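# Stand the bowl on edge in the wire stand

## Task

Put the bowl upright on its rim in the wire stand so that it rests back against the stand's arch, with its hollow side turned outward above the stand's arms; when finished, no part of either robot hand or arm may still touch the bowl or the stand.

## Robot and tools

Robot: two arms, left_arm and right_arm, each ending in a sixteen-motor hand (left_arm carries a left hand, right_arm a right hand that mirrors it). Calibrated URDF root positions in the scene frame: left_arm (+0.004, +0.239, 0) m, right_arm (-0.033, -0.351, 0) m, both turned only slightly about z. A fixed camera stand sits on the floor behind the arms. Small outside nudges to loose objects can happen.

Scene frame: origin at table-top height, halfway between the arms' nominal bases. +z points up, +x points away from the robot over the table, +y points toward left_arm. The words left and right name arms, not image sides. Reported positions are in metres and orientations are wxyz quaternions in this frame; they may be wrong by a few centimetres, more when the arm reaches far.

Hand point axes (right hand): +z runs along straightened fingers toward the tips, +y leaves the palm face (palm surface at y = -0.062), +x crosses the palm away from the thumb. On the left hand +x points toward the thumb instead. Straight fingertips end about 0.139 m past knuckles at z = -0.017. A rigid mast near the wrist on the palm side (x +0.05 to +0.10, z -0.16 to -0.11, up to y = +0.06; x sign flipped on the left hand) can strike objects. Fingertips have rubber caps over the last 3 cm.

execute_actions(actions, cameras): actions is a list of actions; each action is a list of at most 15 rows, one row per 1/30 s step, and an action always lasts 15 steps (0.5 s), with the final row repeated if fewer are given. Every row has exactly 48 numbers in [-1, 1], covering both arms even if one stays still:
1-6: left_arm dx, dy, dz, rx, ry, rz.
7-22: left hand motor goals.
23-24: left current_limit, speed.
25-30: right_arm dx, dy, dz, rx, ry, rz.
31-46: right hand motor goals.
47-48: right current_limit, speed.

Arm numbers are offsets, not poses. They are measured along the scene frame's axes from that arm's Hand target as it was when the action began; each row within one action is relative to that same starting target, not to the row before. A new action or call starts from the updated target, so repeating an offset keeps moving. Scale: 1.0 equals 0.6 m for dx, dy, dz and 180 degrees for the rotation vector rx, ry, rz, which turns the hand about its target position. Translations longer than 1.0 in total get shortened along their direction. Commanded orientation is clipped to stay within 40 degrees of the measured one. All zeros re-requests the current target; if the hand rests short, send the remaining gap as an offset. Small moves may not start. The elbow sags under load, so command slightly higher. Near the first joint's axis a small hand move can swing the whole arm.

Hand motor goals are absolute positions, each scaling linearly between a hinge's two stops. Order per hand: index_mcp, index_abd, index_pip, index_dip, middle_mcp, middle_abd, middle_pip, middle_dip, ring_mcp, ring_abd, ring_pip, ring_dip, thumb_cmc, thumb_axl, thumb_mcp, thumb_ipl. Straight values: _mcp +0.75, _abd 0.00, _pip +0.58, _dip +0.70, thumb_cmc +0.71, thumb_axl +0.68, thumb_mcp +0.23, thumb_ipl +0.17. Going toward -1 curls fingers toward the palm, and thumb_cmc toward -1 brings the thumb in front of the palm. A 0 is a real goal; to keep a hand unchanged, resend its hand_goal, hand_current_limit and hand_speed. current_limit maps -1..+1 to 0..550 mA (floor 11 mA); speed maps to (speed+1)/2 of 8.5 rad/s. Initial values: +0.4 and -0.6. Settings persist until rewritten. A finger squeezes only while its goal lies past the object's surface.

cameras: list of names (cam_head_left, cam_head_right, cam_high 672x504; cam_left_wrist, cam_right_wrist 616x616) or ["all"]; images come back only when actions is empty or cameras are requested. An unknown name invalidates the call.

Results: end_effector_position and quat per arm, Hand target (the base for next offsets), joint positions, velocities ("within noise" when still), torques (include gravity; joints 3 and 4 wrap at ±28 N m), some per-step positions, and per hand: hand_goal, hand_measured, hand_current_ma, hand_state (moving, goal, blocked, overload), hand_current_limit, hand_speed. MOTOR HOT appears at 85 °C; at 100 °C that arm drops for 30-60 s.

zoom_image(camera, region): enlarges [x0, y0, x1, y1] pixels, at most 504 by 504, of a camera present in the latest images. read_manual(section) only returns licence text. finished_scene(scene) closes the current scene (number 1 to 3) irreversibly; the first scene is practice.

Avoid: dropping the bowl or releasing it while it moves, striking the table, stand or each other, hard pushes, letting anything leave the table, the two hands touching or gripping each other, and motor currents at 495 mA or more for 5 s (that motor shuts off for 10 s). If an arm stops, hand commands sent meanwhile are lost. Thinking time passes in the simulation while the robot holds its last command.

Each tool is called after "Call:" by a JSON object that holds its "fn" and its "kwargs".

## Session

Call:
{"fn": "execute_actions", "kwargs": {"actions": []}}

Scene clock: 0.00 s.
left_arm: end_effector_position=(+0.1141, +0.3133, +0.2450) hand_goal=(+0.754, +0.000, +0.576, +0.696, +0.754, +0.000, +0.576, +0.696, +0.754, +0.000, +0.576, +0.696, +0.714, +0.678, +0.226, +0.168) hand_measured=(+0.754, +0.000, +0.576, +0.696, +0.754, +0.000, +0.576, +0.696, +0.754, +0.000, +0.576, +0.696, +0.714, +0.678, +0.226, +0.168) hand_current_ma=(+0, +0, +0, +0, +0, +0, +0, +0, +0, +0, +0, +0, +0, +0, +0, +0) hand_state=(goal, goal, goal, goal, goal, goal, goal, goal, goal, goal, goal, goal, goal, goal, goal, goal) hand_current_limit=0.40 hand_speed=-0.60 end_effector_quat_wxyz=(+0.071, -0.242, +0.967, +0.023) | right_arm: end_effector_position=(+0.4687, -0.2130, +0.2832) hand_goal=(+0.754, +0.000, +0.576, +0.696, +0.754, +0.000, +0.576, +0.696, +0.754, +0.000, +0.576, +0.696, +0.714, +0.678, +0.226, +0.168) hand_measured=(+0.754, +0.000, +0.576, +0.696, +0.754, +0.000, +0.576, +0.696, +0.754, +0.000, +0.576, +0.696, +0.714, +0.678, +0.226, +0.168) hand_current_ma=(+0, +0, +0, +0, +0, +0, +0, +0, +0, +0, +0, +0, +0, +0, +0, +0) hand_state=(goal, goal, goal, goal, goal, goal, goal, goal, goal, goal, goal, goal, goal, goal, goal, goal) hand_current_limit=0.40 hand_speed=-0.60 end_effector_quat_wxyz=(+0.056, +0.255, +0.942, +0.213)
Joint positions: left_arm=[-0.008 0.66 0.861 -1.646 -0.081 -2.077] | right_arm=[0.068 1.359 1.254 -1.215 -0.37 -0.947]
Joint velocities: within noise
Joint torques (N m): no reading
Heat: left arm: hottest wrist pitch 31 °C; right arm: hottest shoulder 32 °C.
Hand target: left_arm +0.1179, +0.3131, +0.2524; +0.082, -0.242, +0.967, +0.020 | right_arm +0.4755, -0.2126, +0.3032; +0.076, +0.250, +0.940, +0.219

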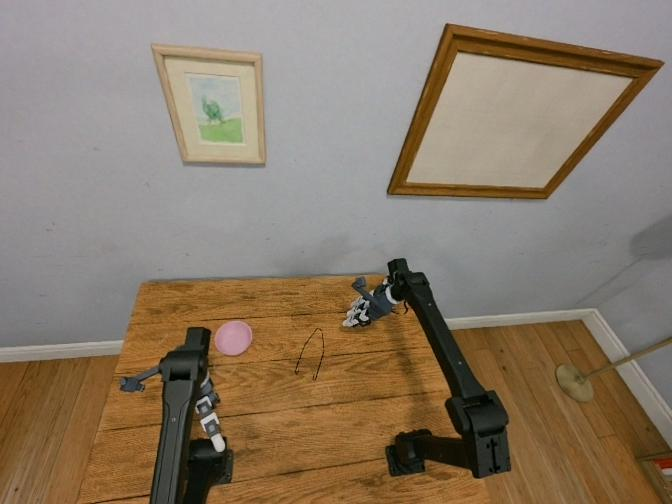

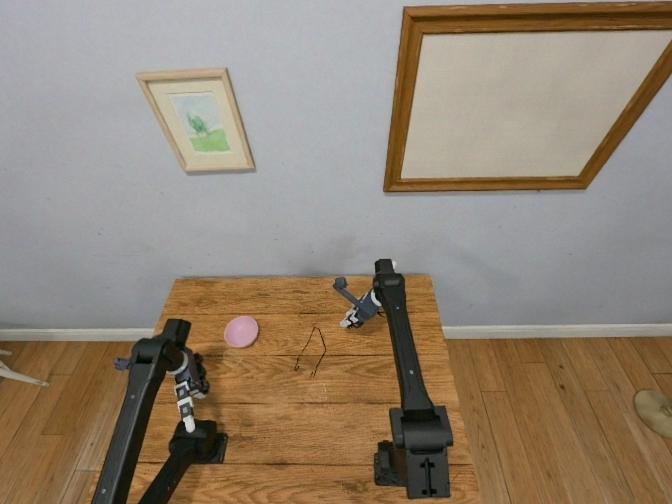

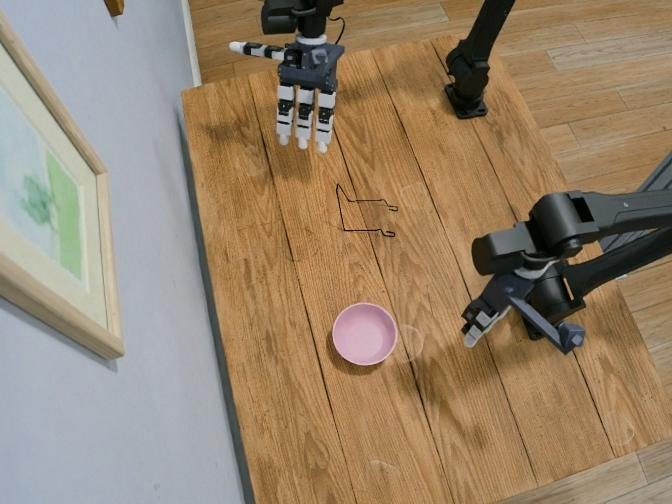

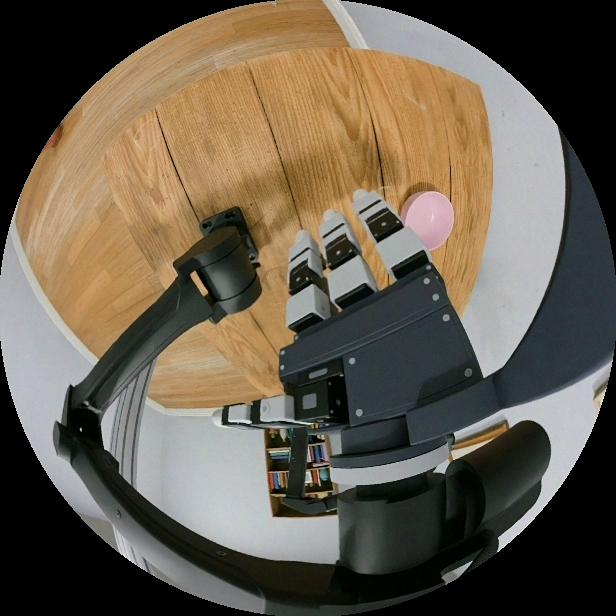

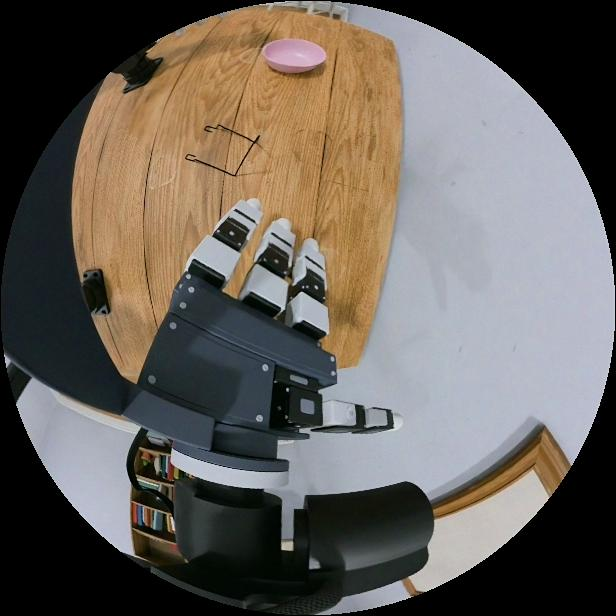

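Call:
{"fn": "zoom_image", "kwargs": {"camera": "cam_high", "region": [300, 160, 440, 400]}}

Call:
{"fn": "zoom_image", "kwargs": {"camera": "cam_head_left", "region": [180, 270, 420, 460]}}

Call:
{"fn": "zoom_image", "kwargs": {"camera": "cam_head_right", "region": [180, 270, 420, 460]}}

Call:
{"fn": "zoom_image", "kwargs": {"camera": "cam_right_wrist", "region": [150, 20, 400, 220]}}

Scaled by 2.100.

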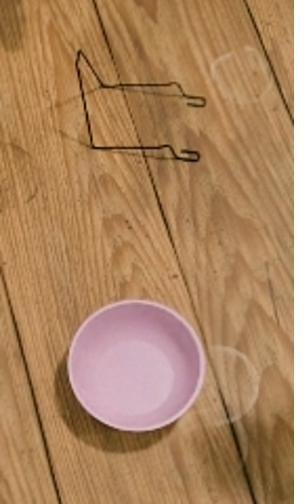

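Scaled by 2.100.

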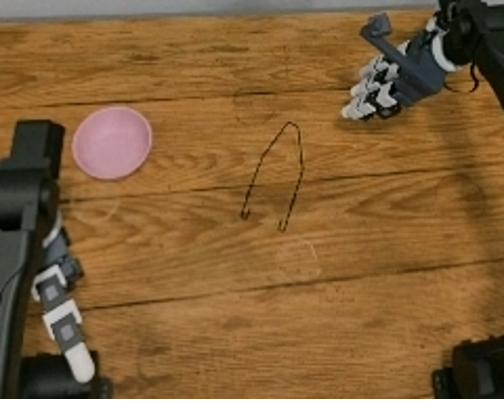

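Scaled by 2.100.

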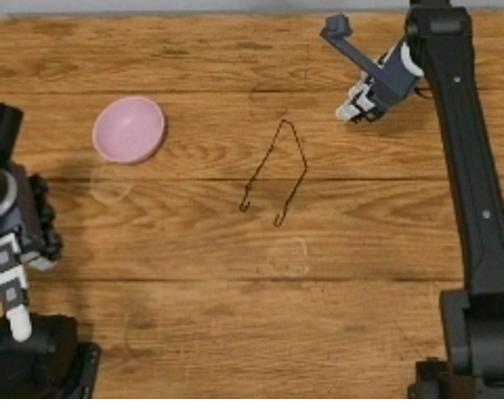

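Scaled by 2.016 from the camera's 616x616 image, which has a finer 880x880 frame.

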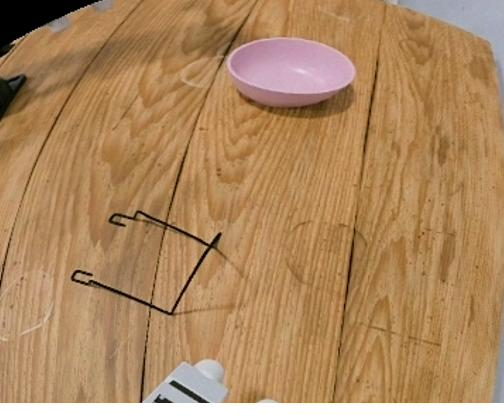

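Call:
{"fn": "execute_actions", "kwargs": {"actions": [[[0.03,0,0.08,0,0,-0.1,0.754,0,0.576,0.696,0.754,0,0.576,0.696,0.754,0,0.576,0.696,0.714,0.678,0.226,0.168,0.4,-0.6,0,-0.04,0.03,0,0,0,0.754,0,0.576,0.696,0.754,0,0.576,0.696,0.754,0,0.576,0.696,0.714,0.678,0.226,0.168,0.4,-0.6]],[[0.03,0,0.0,0,0,-0.15,0.754,0,0.576,0.696,0.754,0,0.576,0.696,0.754,0,0.576,0.696,0.714,0.678,0.226,0.168,0.4,-0.6,0,-0.04,0.03,0,0,0,0.754,0,0.576,0.696,0.754,0,0.576,0.696,0.754,0,0.576,0.696,0.714,0.678,0.226,0.168,0.4,-0.6]]]}}

Scene clock: 48.13 s.
left_arm: end_effector_position=(+0.1575, +0.3112, +0.2980) hand_goal=(+0.754, +0.000, +0.576, +0.696, +0.754, +0.000, +0.576, +0.696, +0.754, +0.000, +0.576, +0.696, +0.714, +0.678, +0.226, +0.168) hand_measured=(+0.752, +0.000, +0.576, +0.696, +0.754, +0.000, +0.576, +0.696, +0.752, +0.000, +0.576, +0.696, +0.714, +0.678, +0.224, +0.168) hand_current_ma=(+0, +0, +0, +0, +0, +0, +0, +0, +0, +0, +0, +0, +0, +0, -2, +0) hand_state=(goal, goal, goal, goal, goal, goal, goal, goal, goal, goal, goal, goal, goal, goal, goal, goal) hand_current_limit=0.40 hand_speed=-0.60 end_effector_quat_wxyz=(+0.149, +0.126, +0.981, +0.010) | right_arm: end_effector_position=(+0.4658, -0.2602, +0.3109) hand_goal=(+0.754, +0.000, +0.576, +0.696, +0.754, +0.000, +0.576, +0.696, +0.754, +0.000, +0.576, +0.696, +0.714, +0.678, +0.226, +0.168) hand_measured=(+0.756, +0.000, +0.576, +0.696, +0.756, +0.000, +0.576, +0.696, +0.756, +0.000, +0.576, +0.696, +0.716, +0.678, +0.224, +0.168) hand_current_ma=(+7, +0, +4, +0, +6, +0, +4, +0, +6, +0, +4, +0, +9, -4, -13, -2) hand_state=(goal, goal, goal, goal, goal, goal, goal, goal, goal, goal, goal, goal, goal, goal, goal, goal) hand_current_limit=0.40 hand_speed=-0.60 end_effector_quat_wxyz=(+0.052, +0.260, +0.941, +0.213)
Joint positions: left_arm=[-0.104 0.538 0.951 -1.685 -0.017 -1.43] | right_arm=[-0.047 1.359 1.331 -1.345 -0.397 -1.06]
Joint torques (N m): left_arm=[-0.03 1.44 10.07 0.14 -0.04 0.08] | right_arm=[-0.67 -10.05 13.82 0.59 -0.68 -0.11]
Heat: left arm: hottest elbow 38 °C; right arm: hottest elbow 37 °C.
Hand target: left_arm +0.1539, +0.3131, +0.3005; +0.083, +0.146, +0.986, -0.013 | right_arm +0.4755, -0.2607, +0.3392; +0.076, +0.251, +0.940, +0.219
Off the commanded pose: left_arm 0.005 m, 8 deg | right_arm 0.030 m, 3 deg.
joint sent to its limit (left arm) — joint 4 (wrist pitch), lower limit. The joint targets are off in orientation, not in position.
Step readings (end_effector_position of left_arm | right_arm):
0: (+0.1141, +0.3133, +0.2450) | (+0.4687, -0.2130, +0.2832)
1: (+0.1142, +0.3134, +0.2450) | (+0.4687, -0.2130, +0.2832)
2: (+0.1149, +0.3138, +0.2456) | (+0.4682, -0.2134, +0.2830)
4: (+0.1172, +0.3134, +0.2507) | (+0.4656, -0.2161, +0.2823)
8: (+0.1256, +0.3112, +0.2695) | (+0.4646, -0.2297, +0.2827)
15: (+0.1315, +0.3122, +0.2840) | (+0.4664, -0.2370, +0.2885)
16: (+0.1321, +0.3124, +0.2840) | (+0.4662, -0.2370, +0.2888)
17: (+0.1341, +0.3126, +0.2845) | (+0.4655, -0.2377, +0.2897)
19: (+0.1397, +0.3118, +0.2869) | (+0.4633, -0.2399, +0.2930)
23: (+0.1476, +0.3078, +0.2922) | (+0.4656, -0.2530, +0.3039)
30: (+0.1528, +0.3095, +0.2969) | (+0.4669, -0.2607, +0.3111)

Call:
{"fn": "execute_actions", "kwargs": {"actions": [[[0.11,-0.03,-0.03,0.0232,0.0169,-0.2025,0.754,0,0.576,0.696,0.754,0,0.576,0.696,0.754,0,0.576,0.696,0.714,0.678,0.226,0.168,0.4,-0.6,-0.05,-0.06,0.03,0,0,0,0.754,0,0.576,0.696,0.754,0,0.576,0.696,0.754,0,0.576,0.696,0.714,0.678,0.226,0.168,0.4,-0.6]],[[0.11,-0.03,-0.03,0.0232,0.0169,-0.2025,0.754,0,0.576,0.696,0.754,0,0.576,0.696,0.754,0,0.576,0.696,0.714,0.678,0.226,0.168,0.4,-0.6,-0.05,-0.06,0.03,0,0,0,0.754,0,0.576,0.696,0.754,0,0.576,0.696,0.754,0,0.576,0.696,0.714,0.678,0.226,0.168,0.4,-0.6]],[[0.11,-0.0,-0.03,0,0,0,0.754,0,0.576,0.696,0.754,0,0.576,0.696,0.754,0,0.576,0.696,0.714,0.678,0.226,0.168,0.4,-0.6,-0.05,-0.06,0.0,0,0,0,0.754,0,0.576,0.696,0.754,0,0.576,0.696,0.754,0,0.576,0.696,0.714,0.678,0.226,0.168,0.4,-0.6]]], "cameras": ["all"]}}

Scene clock: 54.37 s.
left_arm: end_effector_position=(+0.3374, +0.2739, +0.2247) hand_goal=(+0.754, +0.000, +0.576, +0.696, +0.754, +0.000, +0.576, +0.696, +0.754, +0.000, +0.576, +0.696, +0.714, +0.678, +0.226, +0.168) hand_measured=(+0.752, +0.000, +0.576, +0.696, +0.754, +0.000, +0.576, +0.696, +0.754, +0.000, +0.576, +0.696, +0.714, +0.678, +0.224, +0.168) hand_current_ma=(+0, +0, +0, +0, +0, +0, +0, +0, +0, +0, +0, +0, +0, +0, -2, +0) hand_state=(goal, goal, goal, goal, goal, goal, goal, goal, goal, goal, goal, goal, goal, goal, goal, goal) hand_current_limit=0.40 hand_speed=-0.60 end_effector_quat_wxyz=(-0.019, +0.708, +0.706, -0.018) | right_arm: end_effector_position=(+0.3858, -0.3685, +0.3547) hand_goal=(+0.754, +0.000, +0.576, +0.696, +0.754, +0.000, +0.576, +0.696, +0.754, +0.000, +0.576, +0.696, +0.714, +0.678, +0.226, +0.168) hand_measured=(+0.756, +0.000, +0.576, +0.696, +0.756, +0.000, +0.576, +0.696, +0.756, +0.000, +0.576, +0.696, +0.716, +0.678, +0.224, +0.168) hand_current_ma=(+13, +0, +4, +0, +12, +0, +4, +0, +12, +0, +4, +0, +14, -4, -15, -2) hand_state=(goal, goal, goal, goal, goal, goal, goal, goal, goal, goal, goal, goal, goal, goal, goal, goal) hand_current_limit=0.40 hand_speed=-0.60 end_effector_quat_wxyz=(+0.055, +0.259, +0.939, +0.220)
Joint positions: left_arm=[0.063 1.015 0.984 -1.592 -0.004 0.052] | right_arm=[-0.382 1.249 1.343 -1.609 -0.455 -1.424]
Joint torques (N m): left_arm=[0.85 -4.13 13.65 0.08 0.02 0.08] | right_arm=[-0.73 -9 11.48 0.47 -0.76 -0.14]
Heat: left arm: hottest elbow 38 °C; right arm: hottest elbow 37 °C.
Hand target: left_arm +0.3520, +0.2771, +0.2465; +0.000, +0.707, +0.707, +0.000 | right_arm +0.3855, -0.3687, +0.3753; +0.076, +0.251, +0.940, +0.219
Off the commanded pose: left_arm 0.026 m, 3 deg | right_arm 0.021 m, 3 deg.
Step readings (end_effector_position of left_arm | right_arm):
0: (+0.1575, +0.3112, +0.2980) | (+0.4657, -0.2601, +0.3109)
1: (+0.1579, +0.3112, +0.2982) | (+0.4656, -0.2600, +0.3110)
2: (+0.1605, +0.3111, +0.2988) | (+0.4640, -0.2603, +0.3109)
4: (+0.1713, +0.3074, +0.2988) | (+0.4589, -0.2649, +0.3109)
8: (+0.1946, +0.2946, +0.2877) | (+0.4504, -0.2868, +0.3160)
15: (+0.2141, +0.2944, +0.2794) | (+0.4418, -0.2971, +0.3257)
16: (+0.2155, +0.2948, +0.2796) | (+0.4413, -0.2969, +0.3257)
17: (+0.2186, +0.2955, +0.2804) | (+0.4393, -0.2974, +0.3256)
19: (+0.2295, +0.2945, +0.2807) | (+0.4329, -0.3012, +0.3260)
23: (+0.2543, +0.2839, +0.2671) | (+0.4209, -0.3227, +0.3327)
30: (+0.2725, +0.2829, +0.2475) | (+0.4128, -0.3324, +0.3448)
31: (+0.2731, +0.2828, +0.2471) | (+0.4123, -0.3321, +0.3451)
32: (+0.2750, +0.2825, +0.2463) | (+0.4107, -0.3328, +0.3453)
34: (+0.2862, +0.2808, +0.2446) | (+0.4060, -0.3379, +0.3461)
38: (+0.3195, +0.2778, +0.2341) | (+0.3959, -0.3618, +0.3503)
45: (+0.3342, +0.2750, +0.2197) | (+0.3875, -0.3701, +0.3545)

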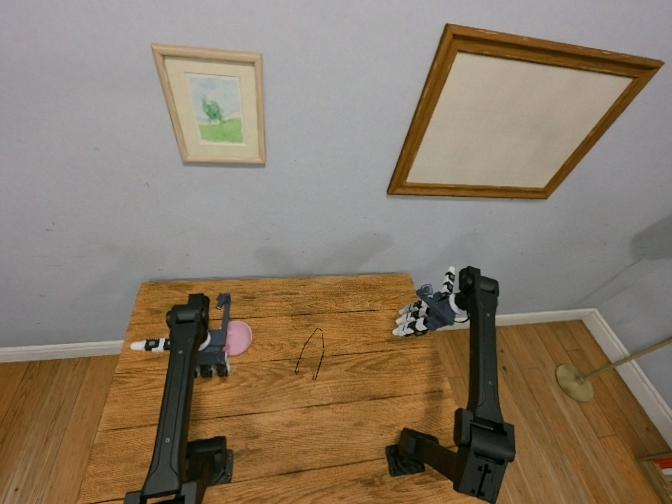

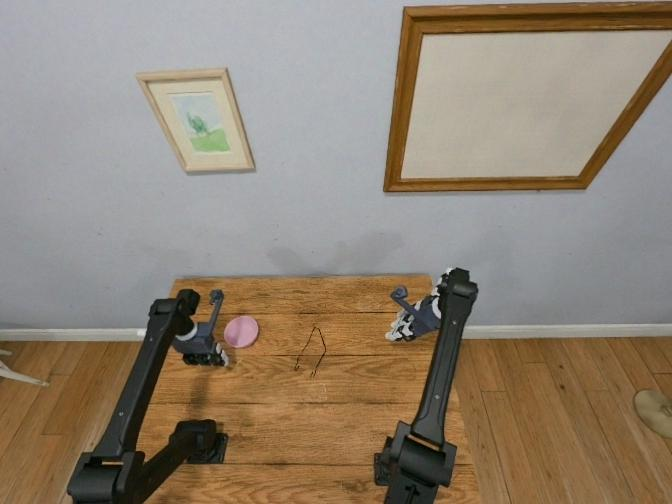

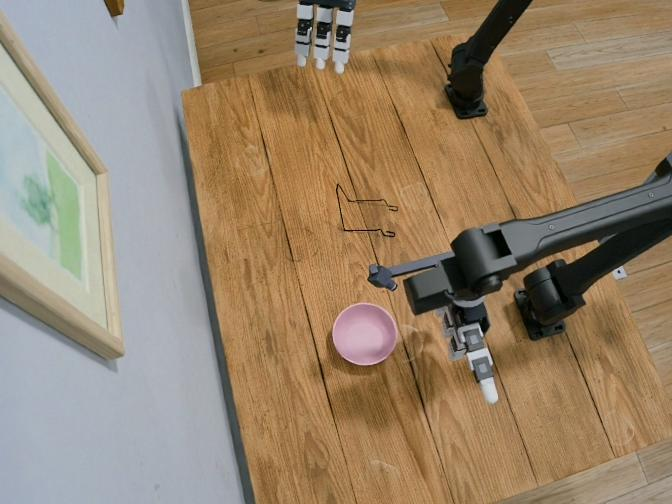

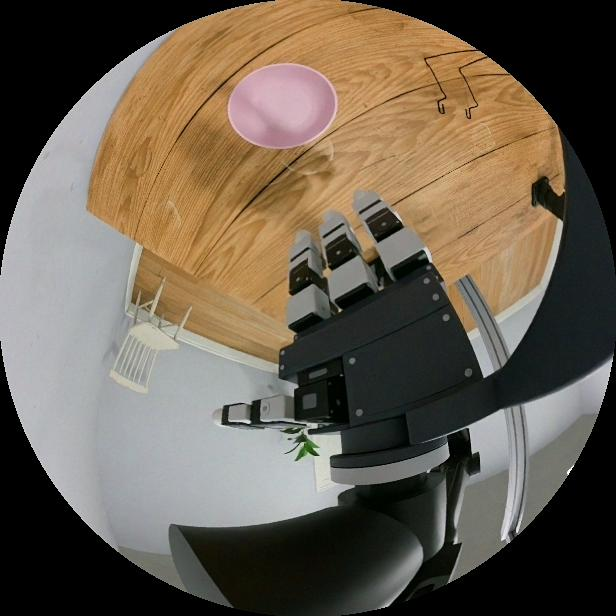

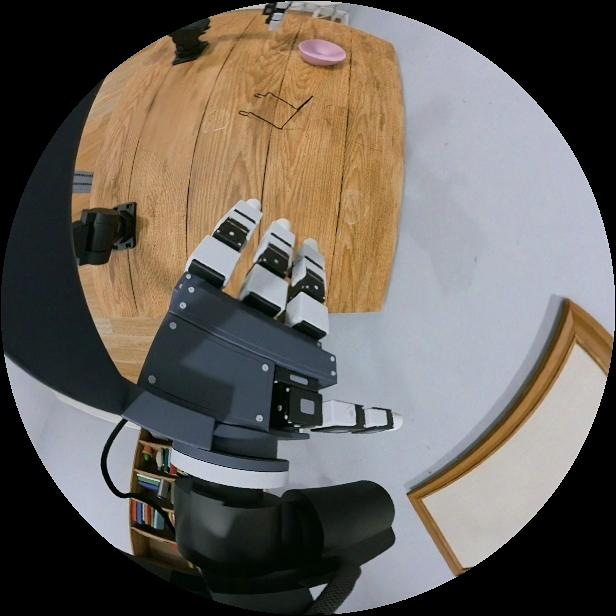

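Call:
{"fn": "zoom_image", "kwargs": {"camera": "cam_left_wrist", "region": [360, 20, 560, 220]}}

Call:
{"fn": "zoom_image", "kwargs": {"camera": "cam_high", "region": [310, 160, 430, 260]}}

Call:
{"fn": "zoom_image", "kwargs": {"camera": "cam_right_wrist", "region": [200, 40, 360, 160]}}

Scaled by 2.520 from the camera's 616x616 image, which has a finer 880x880 frame.

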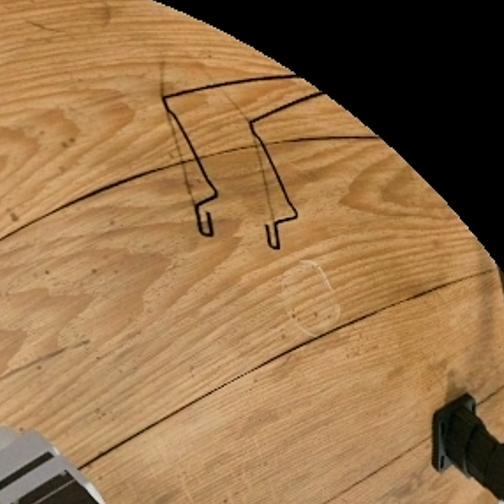

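Scaled by 4.200.

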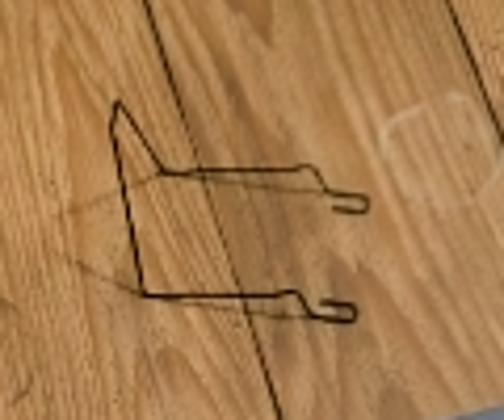

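Scaled by 3.150 from the camera's 616x616 image, which has a finer 880x880 frame.

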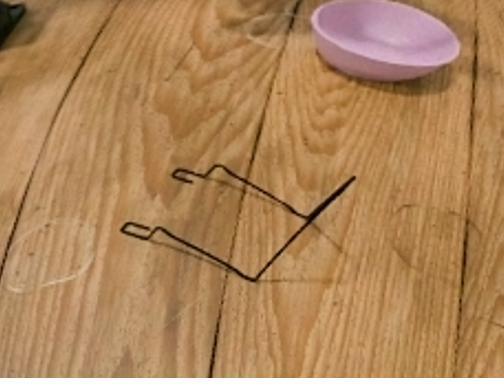

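Call:
{"fn": "zoom_image", "kwargs": {"camera": "cam_right_wrist", "region": [280, 20, 370, 80]}}

Call:
{"fn": "zoom_image", "kwargs": {"camera": "cam_left_wrist", "region": [210, 40, 360, 170]}}

Scaled by 5.600 from the camera's 616x616 image, which has a finer 880x880 frame.

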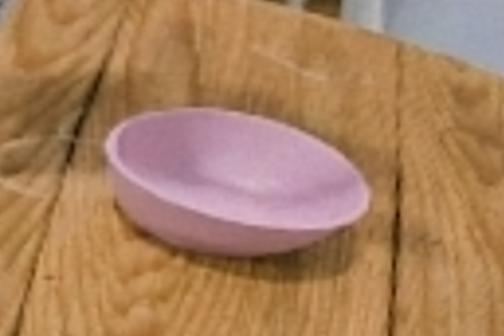

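Scaled by 3.360 from the camera's 616x616 image, which has a finer 880x880 frame.

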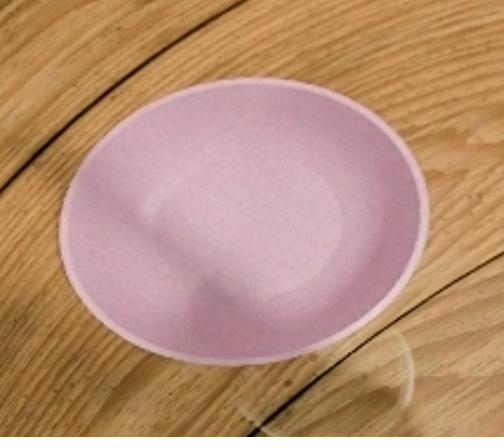

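Call:
{"fn": "execute_actions", "kwargs": {"actions": [[[0.03,-0.04,0.08,-0.0866,0.0866,0.15,0.754,0,0.576,0.696,0.754,0,0.576,0.696,0.918,0,0.576,0.696,0.714,0.678,0.226,0.168,0.4,-0.6,0,0,0,0,0,0,0.754,0,0.576,0.696,0.754,0,0.576,0.696,0.754,0,0.576,0.696,0.714,0.678,0.226,0.168,0.4,-0.6]],[[0.03,-0.04,0.05,-0.0866,0.0866,0.15,0.9,0,0.3,0.4,0.9,0,0.3,0.4,0.918,0,0.576,0.696,0,0.678,0.226,0.0,0.4,-0.6,0,0,0,0,0,0,0.754,0,0.576,0.696,0.754,0,0.576,0.696,0.754,0,0.576,0.696,0.714,0.678,0.226,0.168,0.4,-0.6]],[[0.04,-0.05,0,-0.0866,0.0866,0.15,0.959,0,-0.153,0.116,0.959,0,-0.153,0.116,0.918,0,0.576,0.696,-0.657,0.678,0.337,-0.319,0.4,-0.6,0,0,0,0,0,0,0.754,0,0.576,0.696,0.754,0,0.576,0.696,0.754,0,0.576,0.696,0.714,0.678,0.226,0.168,0.4,-0.6]]], "cameras": ["all"]}}

Scene clock: 188.23 s.
left_arm: end_effector_position=(+0.4028, +0.1951, +0.3110) hand_goal=(+0.960, +0.000, -0.152, +0.116, +0.960, +0.000, -0.152, +0.116, +0.918, +0.000, +0.576, +0.696, -0.656, +0.678, +0.338, -0.318) hand_measured=(+0.946, +0.002, -0.150, +0.118, +0.948, +0.002, -0.150, +0.120, +0.908, +0.002, +0.576, +0.696, -0.652, +0.678, +0.332, -0.316) hand_current_ma=(-19, +1, +1, +2, -13, +0, +1, +2, -11, +1, +0, +0, +3, +0, -6, +2) hand_state=(goal, goal, goal, goal, goal, goal, goal, goal, goal, goal, goal, goal, goal, goal, goal, goal) hand_current_limit=0.40 hand_speed=-0.60 end_effector_quat_wxyz=(+0.044, -0.033, +0.875, -0.482) | right_arm: end_effector_position=(+0.3857, -0.3684, +0.3547) hand_goal=(+0.754, +0.000, +0.576, +0.696, +0.754, +0.000, +0.576, +0.696, +0.754, +0.000, +0.576, +0.696, +0.714, +0.678, +0.226, +0.168) hand_measured=(+0.756, +0.000, +0.576, +0.696, +0.756, +0.000, +0.576, +0.696, +0.756, +0.000, +0.576, +0.696, +0.716, +0.678, +0.224, +0.168) hand_current_ma=(+13, +0, +4, +0, +12, +0, +4, +0, +12, +0, +4, +0, +14, -4, -15, -2) hand_state=(goal, goal, goal, goal, goal, goal, goal, goal, goal, goal, goal, goal, goal, goal, goal, goal) hand_current_limit=0.40 hand_speed=-0.60 end_effector_quat_wxyz=(+0.055, +0.258, +0.939, +0.220)
Joint positions: left_arm=[0.159 1.414 1.506 -1.692 1.009 -1.483] | right_arm=[-0.382 1.249 1.343 -1.609 -0.455 -1.425]
Joint torques (N m): left_arm=[0.32 -9.23 13.41 -0.25 1.01 -0.07] | right_arm=[-0.67 -9.11 11.9 0.34 -0.74 -0.14]
Heat: left arm: hottest elbow 51 °C; right arm: hottest elbow 39 °C.
Hand target: left_arm +0.4119, +0.1992, +0.3245; +0.000, -0.001, +0.866, -0.500 | right_arm +0.3855, -0.3687, +0.3753; +0.076, +0.251, +0.940, +0.219
Off the commanded pose: left_arm 0.017 m, 7 deg | right_arm 0.021 m, 3 deg.
joint sent to its limit (left arm) — joint 4 (wrist pitch), lower limit. The joint targets are off in orientation, not in position.
Step readings (end_effector_position of left_arm | right_arm):
0: (+0.3374, +0.2739, +0.2247) | (+0.3858, -0.3685, +0.3547)
1: (+0.3375, +0.2732, +0.2249) | (+0.3858, -0.3685, +0.3547)
2: (+0.3378, +0.2677, +0.2266) | (+0.3857, -0.3685, +0.3547)
4: (+0.3404, +0.2553, +0.2371) | (+0.3857, -0.3685, +0.3547)
8: (+0.3587, +0.2469, +0.2731) | (+0.3857, -0.3684, +0.3547)
15: (+0.3630, +0.2511, +0.2844) | (+0.3857, -0.3684, +0.3547)
16: (+0.3623, +0.2511, +0.2830) | (+0.3857, -0.3684, +0.3547)
17: (+0.3617, +0.2454, +0.2819) | (+0.3857, -0.3684, +0.3547)
19: (+0.3652, +0.2308, +0.2861) | (+0.3857, -0.3684, +0.3547)
23: (+0.3806, +0.2160, +0.3078) | (+0.3857, -0.3684, +0.3547)
30: (+0.3807, +0.2208, +0.3146) | (+0.3857, -0.3684, +0.3547)
31: (+0.3800, +0.2207, +0.3139) | (+0.3857, -0.3684, +0.3547)
32: (+0.3800, +0.2148, +0.3143) | (+0.3857, -0.3684, +0.3547)
34: (+0.3871, +0.1994, +0.3208) | (+0.3857, -0.3684, +0.3547)
38: (+0.4077, +0.1900, +0.3267) | (+0.3857, -0.3684, +0.3547)
45: (+0.4085, +0.1975, +0.3095) | (+0.3857, -0.3684, +0.3547)

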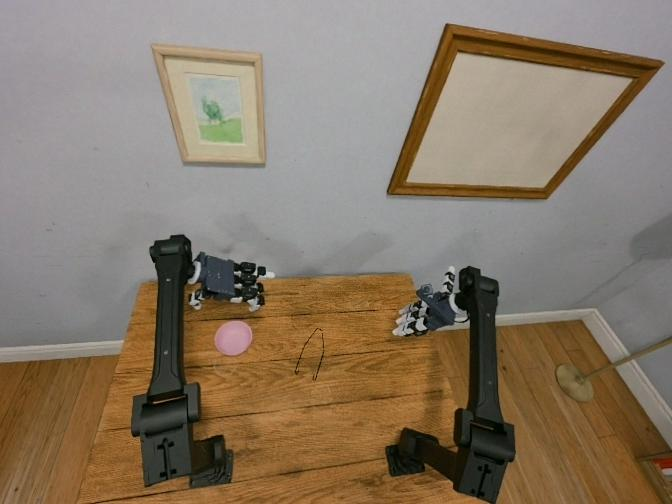

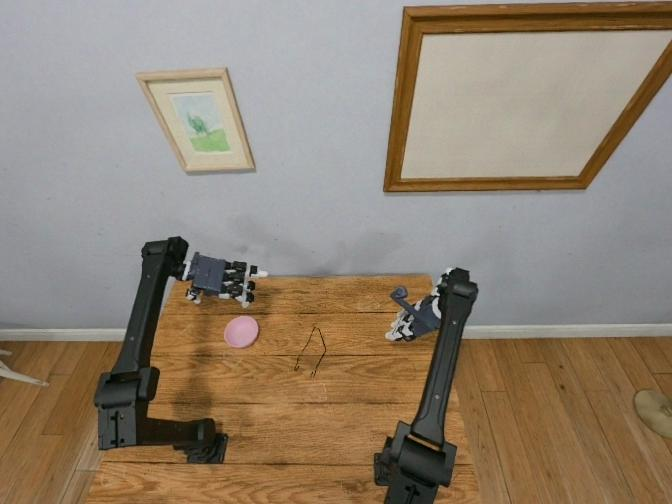

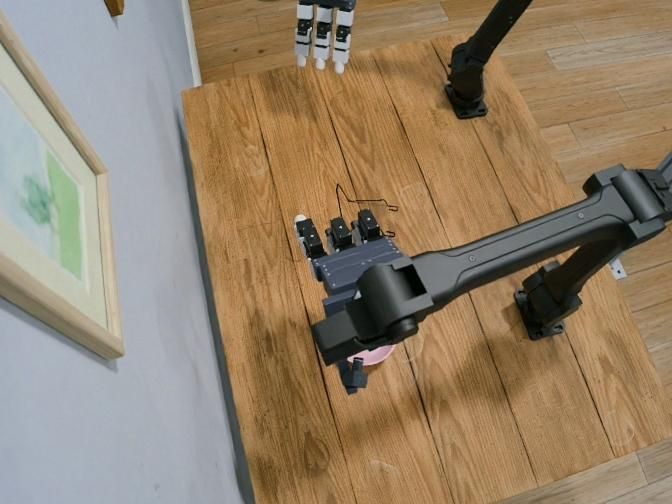

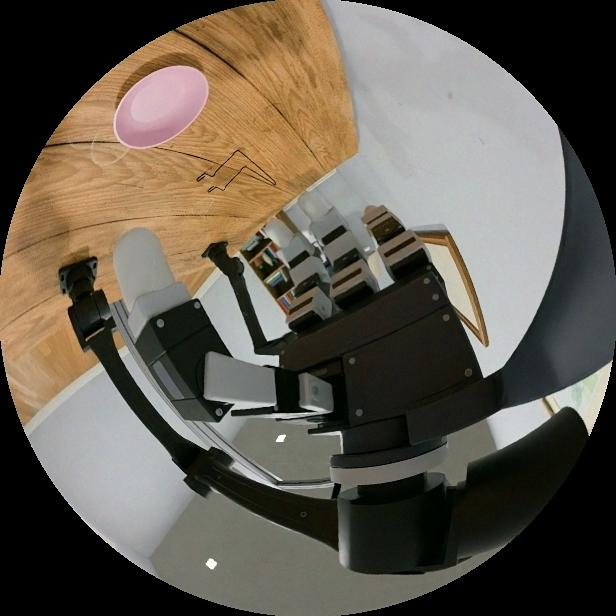

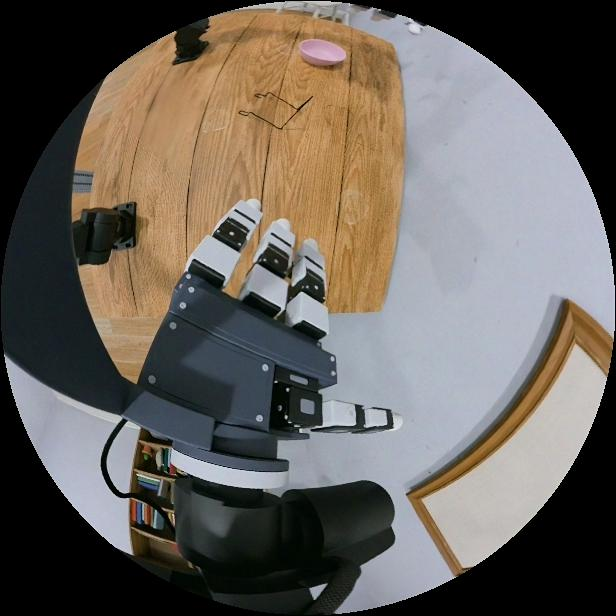

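Call:
{"fn": "execute_actions", "kwargs": {"actions": [[[0.0,0,-0.15,0,0,0,0.959,0,-0.153,0.116,0.959,0,-0.153,0.116,0.918,0,0.576,0.696,-0.657,0.678,0.337,-0.319,0.4,-0.6,0,0,0,0,0,0,0.754,0,0.576,0.696,0.754,0,0.576,0.696,0.754,0,0.576,0.696,0.714,0.678,0.226,0.168,0.4,-0.6]],[[-0.01,0,-0.15,0,0,0,0.959,0,-0.153,0.116,0.959,0,-0.153,0.116,0.918,0,0.576,0.696,-0.657,0.678,0.337,-0.319,0.4,-0.6,0,0,0,0,0,0,0.754,0,0.576,0.696,0.754,0,0.576,0.696,0.754,0,0.576,0.696,0.714,0.678,0.226,0.168,0.4,-0.6]]], "cameras": ["all"]}}

Scene clock: 195.03 s.
left_arm: end_effector_position=(+0.4013, +0.1947, +0.1476) hand_goal=(+0.960, +0.000, -0.152, +0.116, +0.960, +0.000, -0.152, +0.116, +0.918, +0.000, +0.576, +0.696, -0.656, +0.678, +0.338, -0.318) hand_measured=(+0.946, +0.002, -0.150, +0.118, +0.948, +0.002, -0.150, +0.120, +0.908, +0.002, +0.576, +0.696, -0.654, +0.678, +0.334, -0.316) hand_current_ma=(-19, +1, +1, +2, -13, +0, +1, +2, -11, +1, +0, +0, +1, +0, -4, +2) hand_state=(goal, goal, goal, goal, goal, goal, goal, goal, goal, goal, goal, goal, goal, goal, goal, goal) hand_current_limit=0.40 hand_speed=-0.60 end_effector_quat_wxyz=(-0.006, +0.001, +0.866, -0.500) | right_arm: end_effector_position=(+0.3857, -0.3684, +0.3547) hand_goal=(+0.754, +0.000, +0.576, +0.696, +0.754, +0.000, +0.576, +0.696, +0.754, +0.000, +0.576, +0.696, +0.714, +0.678, +0.226, +0.168) hand_measured=(+0.756, +0.000, +0.576, +0.696, +0.756, +0.000, +0.576, +0.696, +0.756, +0.000, +0.576, +0.696, +0.716, +0.678, +0.224, +0.168) hand_current_ma=(+13, +0, +4, +0, +12, +0, +4, +0, +12, +0, +4, +0, +14, -4, -15, -2) hand_state=(goal, goal, goal, goal, goal, goal, goal, goal, goal, goal, goal, goal, goal, goal, goal, goal) hand_current_limit=0.40 hand_speed=-0.60 end_effector_quat_wxyz=(+0.055, +0.258, +0.939, +0.220)
Joint positions: left_arm=[0.164 1.566 1.216 -1.496 1.026 -1.263] | right_arm=[-0.382 1.249 1.343 -1.609 -0.455 -1.425]
Joint torques (N m): left_arm=[0.21 -10.58 9.07 -0.4 0.98 -0.01] | right_arm=[-0.26 -8.35 11.56 0.38 -0.82 -0.17]
Heat: left arm: hottest elbow 50 °C; right arm: hottest elbow 39 °C.
Hand target: left_arm +0.4059, +0.1992, +0.1445; +0.000, -0.001, +0.866, -0.500 | right_arm +0.3855, -0.3687, +0.3753; +0.076, +0.251, +0.940, +0.219
Off the commanded pose: left_arm 0.007 m, 1 deg | right_arm 0.021 m, 3 deg.
Step readings (end_effector_position of left_arm | right_arm):
0: (+0.4028, +0.1951, +0.3110) | (+0.3857, -0.3684, +0.3547)
1: (+0.4029, +0.1950, +0.3111) | (+0.3857, -0.3684, +0.3547)
2: (+0.4037, +0.1947, +0.3105) | (+0.3857, -0.3684, +0.3547)
4: (+0.4038, +0.1928, +0.3042) | (+0.3857, -0.3684, +0.3547)
8: (+0.4002, +0.1926, +0.2704) | (+0.3857, -0.3684, +0.3547)
15: (+0.4074, +0.1941, +0.2343) | (+0.3857, -0.3684, +0.3547)
16: (+0.4077, +0.1942, +0.2334) | (+0.3857, -0.3684, +0.3547)
17: (+0.4086, +0.1941, +0.2306) | (+0.3857, -0.3684, +0.3547)
19: (+0.4076, +0.1941, +0.2147) | (+0.3857, -0.3684, +0.3547)
23: (+0.3946, +0.1934, +0.1721) | (+0.3857, -0.3684, +0.3547)
30: (+0.3994, +0.1944, +0.1481) | (+0.3857, -0.3684, +0.3547)

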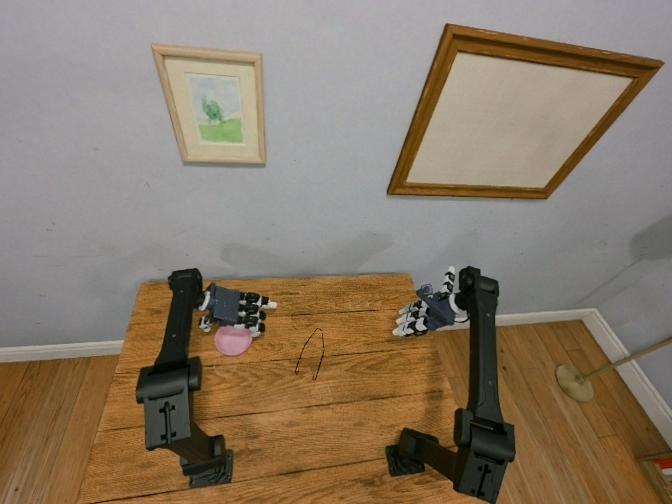

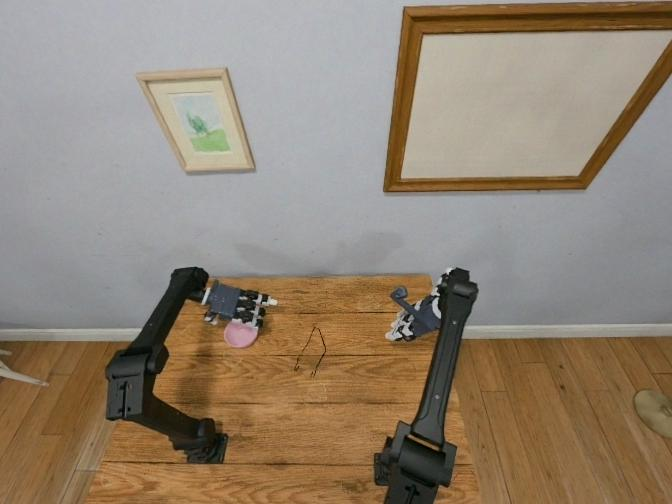

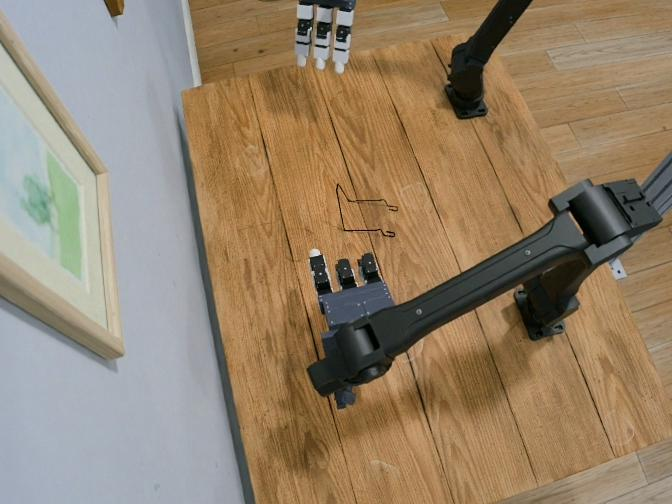

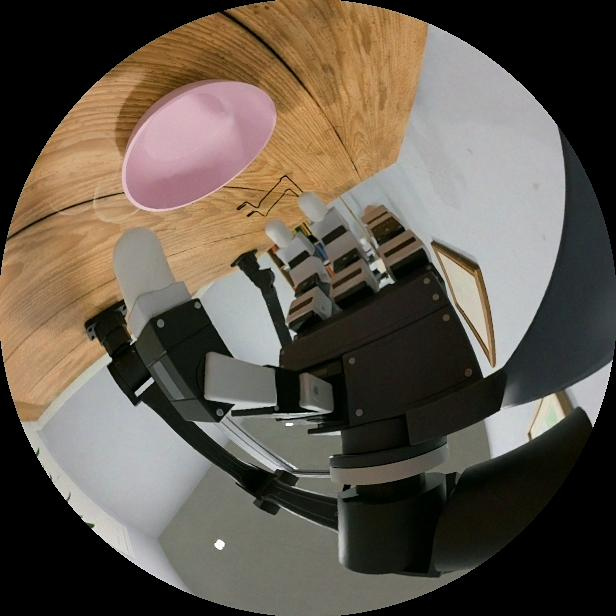

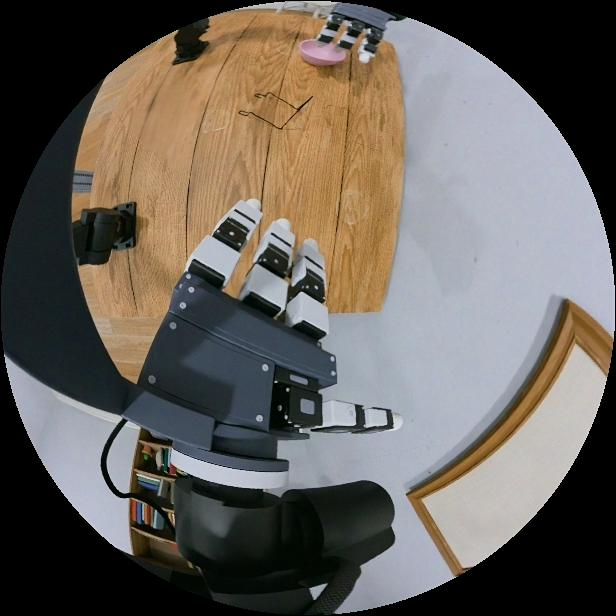

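Call:
{"fn": "zoom_image", "kwargs": {"camera": "cam_right_wrist", "region": [270, 0, 420, 90]}}

Call:
{"fn": "zoom_image", "kwargs": {"camera": "cam_head_right", "region": [180, 260, 300, 360]}}

Scaled by 3.360 from the camera's 616x616 image, which has a finer 880x880 frame.

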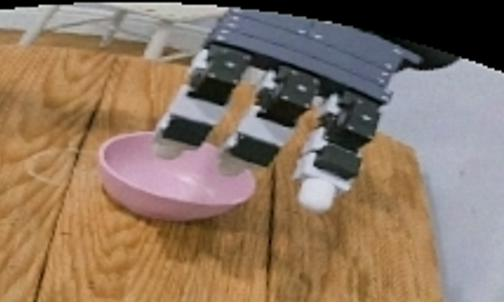

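Scaled by 4.200.

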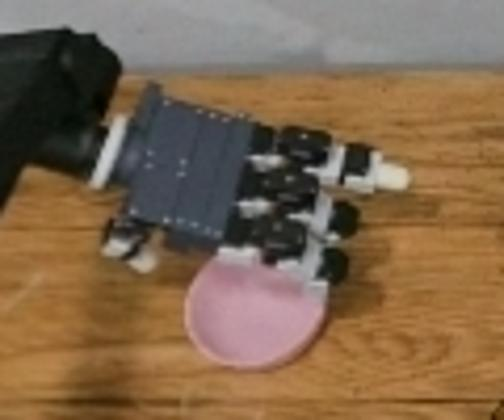

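Call:
{"fn": "execute_actions", "kwargs": {"actions": [[[-0.008,-0.045,-0.075,0,0,0,0.959,0,-0.153,0.116,0.959,0,-0.153,0.116,0.918,0,0.576,0.696,-0.657,0.678,0.337,-0.319,0.4,-0.6,0,0,0,0,0,0,0.754,0,0.576,0.696,0.754,0,0.576,0.696,0.754,0,0.576,0.696,0.714,0.678,0.226,0.168,0.4,-0.6]]], "cameras": ["all"]}}

Call:
{"fn": "zoom_image", "kwargs": {"camera": "cam_right_wrist", "region": [270, 0, 420, 90]}}

Call:
{"fn": "zoom_image", "kwargs": {"camera": "cam_left_wrist", "region": [80, 60, 400, 300]}}

Scene clock: 203.47 s.
left_arm: end_effector_position=(+0.4018, +0.1743, +0.1072) hand_goal=(+0.960, +0.000, -0.152, +0.116, +0.960, +0.000, -0.152, +0.116, +0.918, +0.000, +0.576, +0.696, -0.656, +0.678, +0.338, -0.318) hand_measured=(+0.946, +0.002, -0.150, +0.118, +0.948, +0.002, -0.150, +0.120, +0.908, +0.002, +0.576, +0.696, -0.654, +0.678, +0.334, -0.316) hand_current_ma=(-19, +1, +1, +2, -13, +0, +1, +2, -11, +1, +0, +0, +1, +0, -4, +2) hand_state=(goal, goal, goal, goal, goal, goal, goal, goal, goal, goal, goal, goal, goal, goal, goal, goal) hand_current_limit=0.40 hand_speed=-0.60 end_effector_quat_wxyz=(+0.007, +0.003, +0.866, -0.500) | right_arm: end_effector_position=(+0.3857, -0.3684, +0.3547) hand_goal=(+0.754, +0.000, +0.576, +0.696, +0.754, +0.000, +0.576, +0.696, +0.754, +0.000, +0.576, +0.696, +0.714, +0.678, +0.226, +0.168) hand_measured=(+0.756, +0.000, +0.576, +0.696, +0.756, +0.000, +0.576, +0.696, +0.756, +0.000, +0.576, +0.696, +0.716, +0.678, +0.224, +0.168) hand_current_ma=(+13, +0, +4, +0, +12, +0, +4, +0, +12, +0, +4, +0, +14, -4, -15, -2) hand_state=(goal, goal, goal, goal, goal, goal, goal, goal, goal, goal, goal, goal, goal, goal, goal, goal) hand_current_limit=0.40 hand_speed=-0.60 end_effector_quat_wxyz=(+0.055, +0.258, +0.939, +0.220)
Joint positions: left_arm=[0.118 1.568 1.111 -1.275 1.04 -1.367] | right_arm=[-0.382 1.249 1.343 -1.609 -0.455 -1.425]
Joint torques (N m): left_arm=[-1.03 -9.7 8.31 0.03 1.05 -0.08] | right_arm=[-1.14 -8.41 11.66 0.31 -0.8 -0.13]
Heat: left arm: hottest elbow 47 °C; right arm: hottest elbow 39 °C.
Hand target: left_arm +0.4012, +0.1722, +0.0995; +0.000, -0.001, +0.866, -0.500 | right_arm +0.3855, -0.3687, +0.3753; +0.076, +0.251, +0.940, +0.219
Off the commanded pose: left_arm 0.008 m, 1 deg | right_arm 0.021 m, 3 deg.
Step readings (end_effector_position of left_arm | right_arm):
0: (+0.4014, +0.1947, +0.1476) | (+0.3857, -0.3684, +0.3547)
1: (+0.4016, +0.1947, +0.1474) | (+0.3857, -0.3684, +0.3547)
2: (+0.4034, +0.1942, +0.1458) | (+0.3857, -0.3684, +0.3547)
4: (+0.4069, +0.1921, +0.1365) | (+0.3857, -0.3684, +0.3547)
8: (+0.3999, +0.1827, +0.1153) | (+0.3857, -0.3684, +0.3547)
15: (+0.4009, +0.1743, +0.1074) | (+0.3857, -0.3684, +0.3547)

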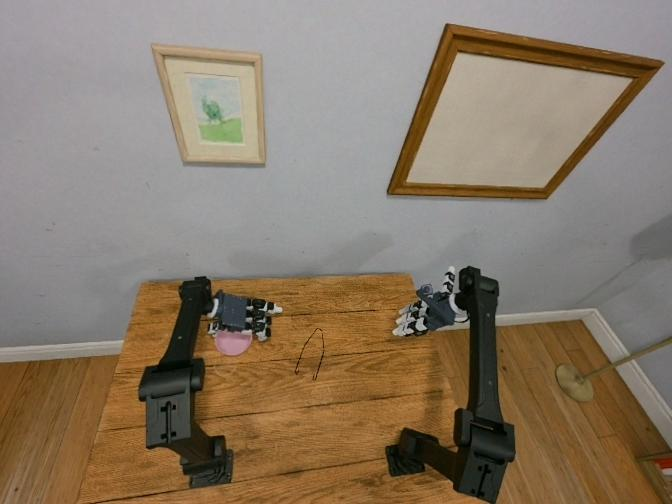

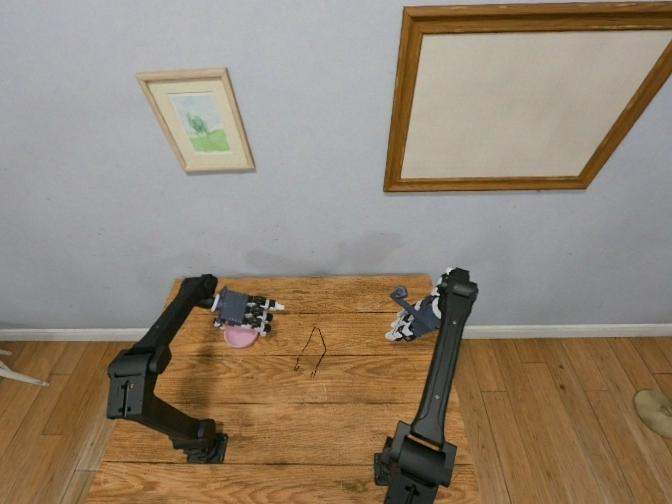

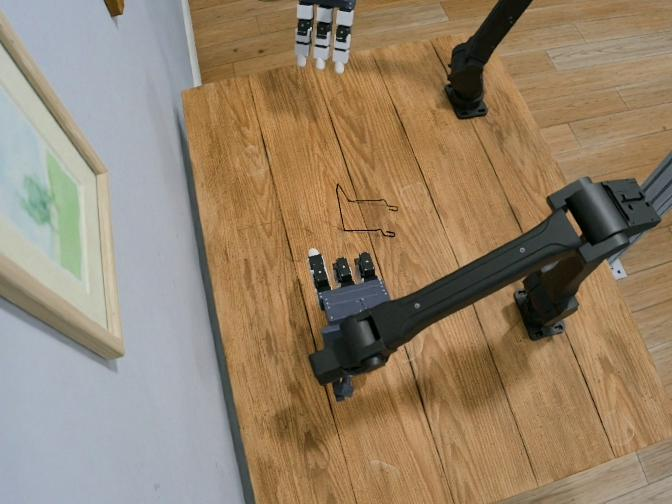

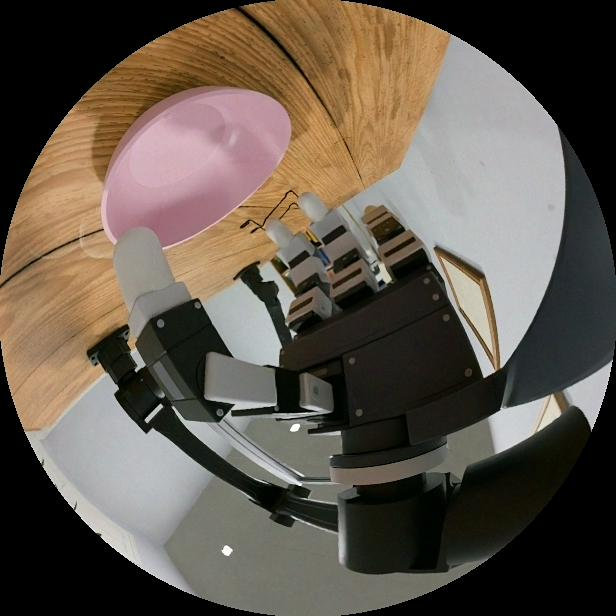

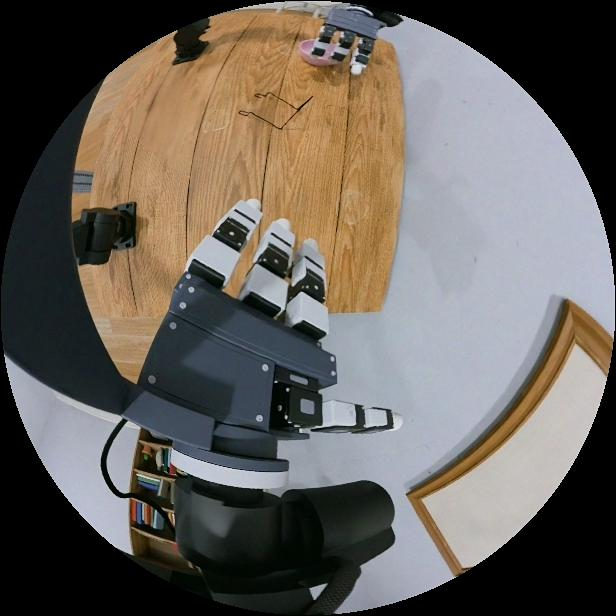

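Scaled by 3.360 from the camera's 616x616 image, which has a finer 880x880 frame.

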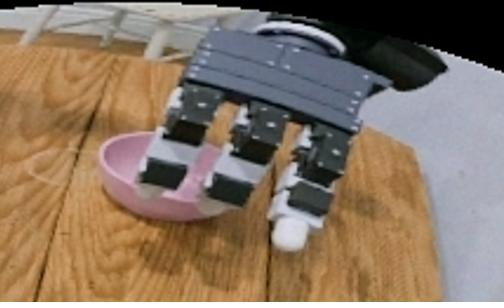

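Scaled by 1.575 from the camera's 616x616 image, which has a finer 880x880 frame.

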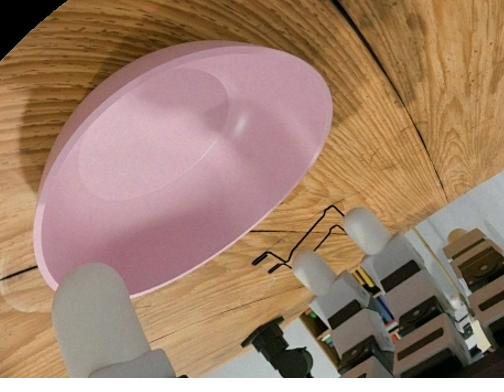

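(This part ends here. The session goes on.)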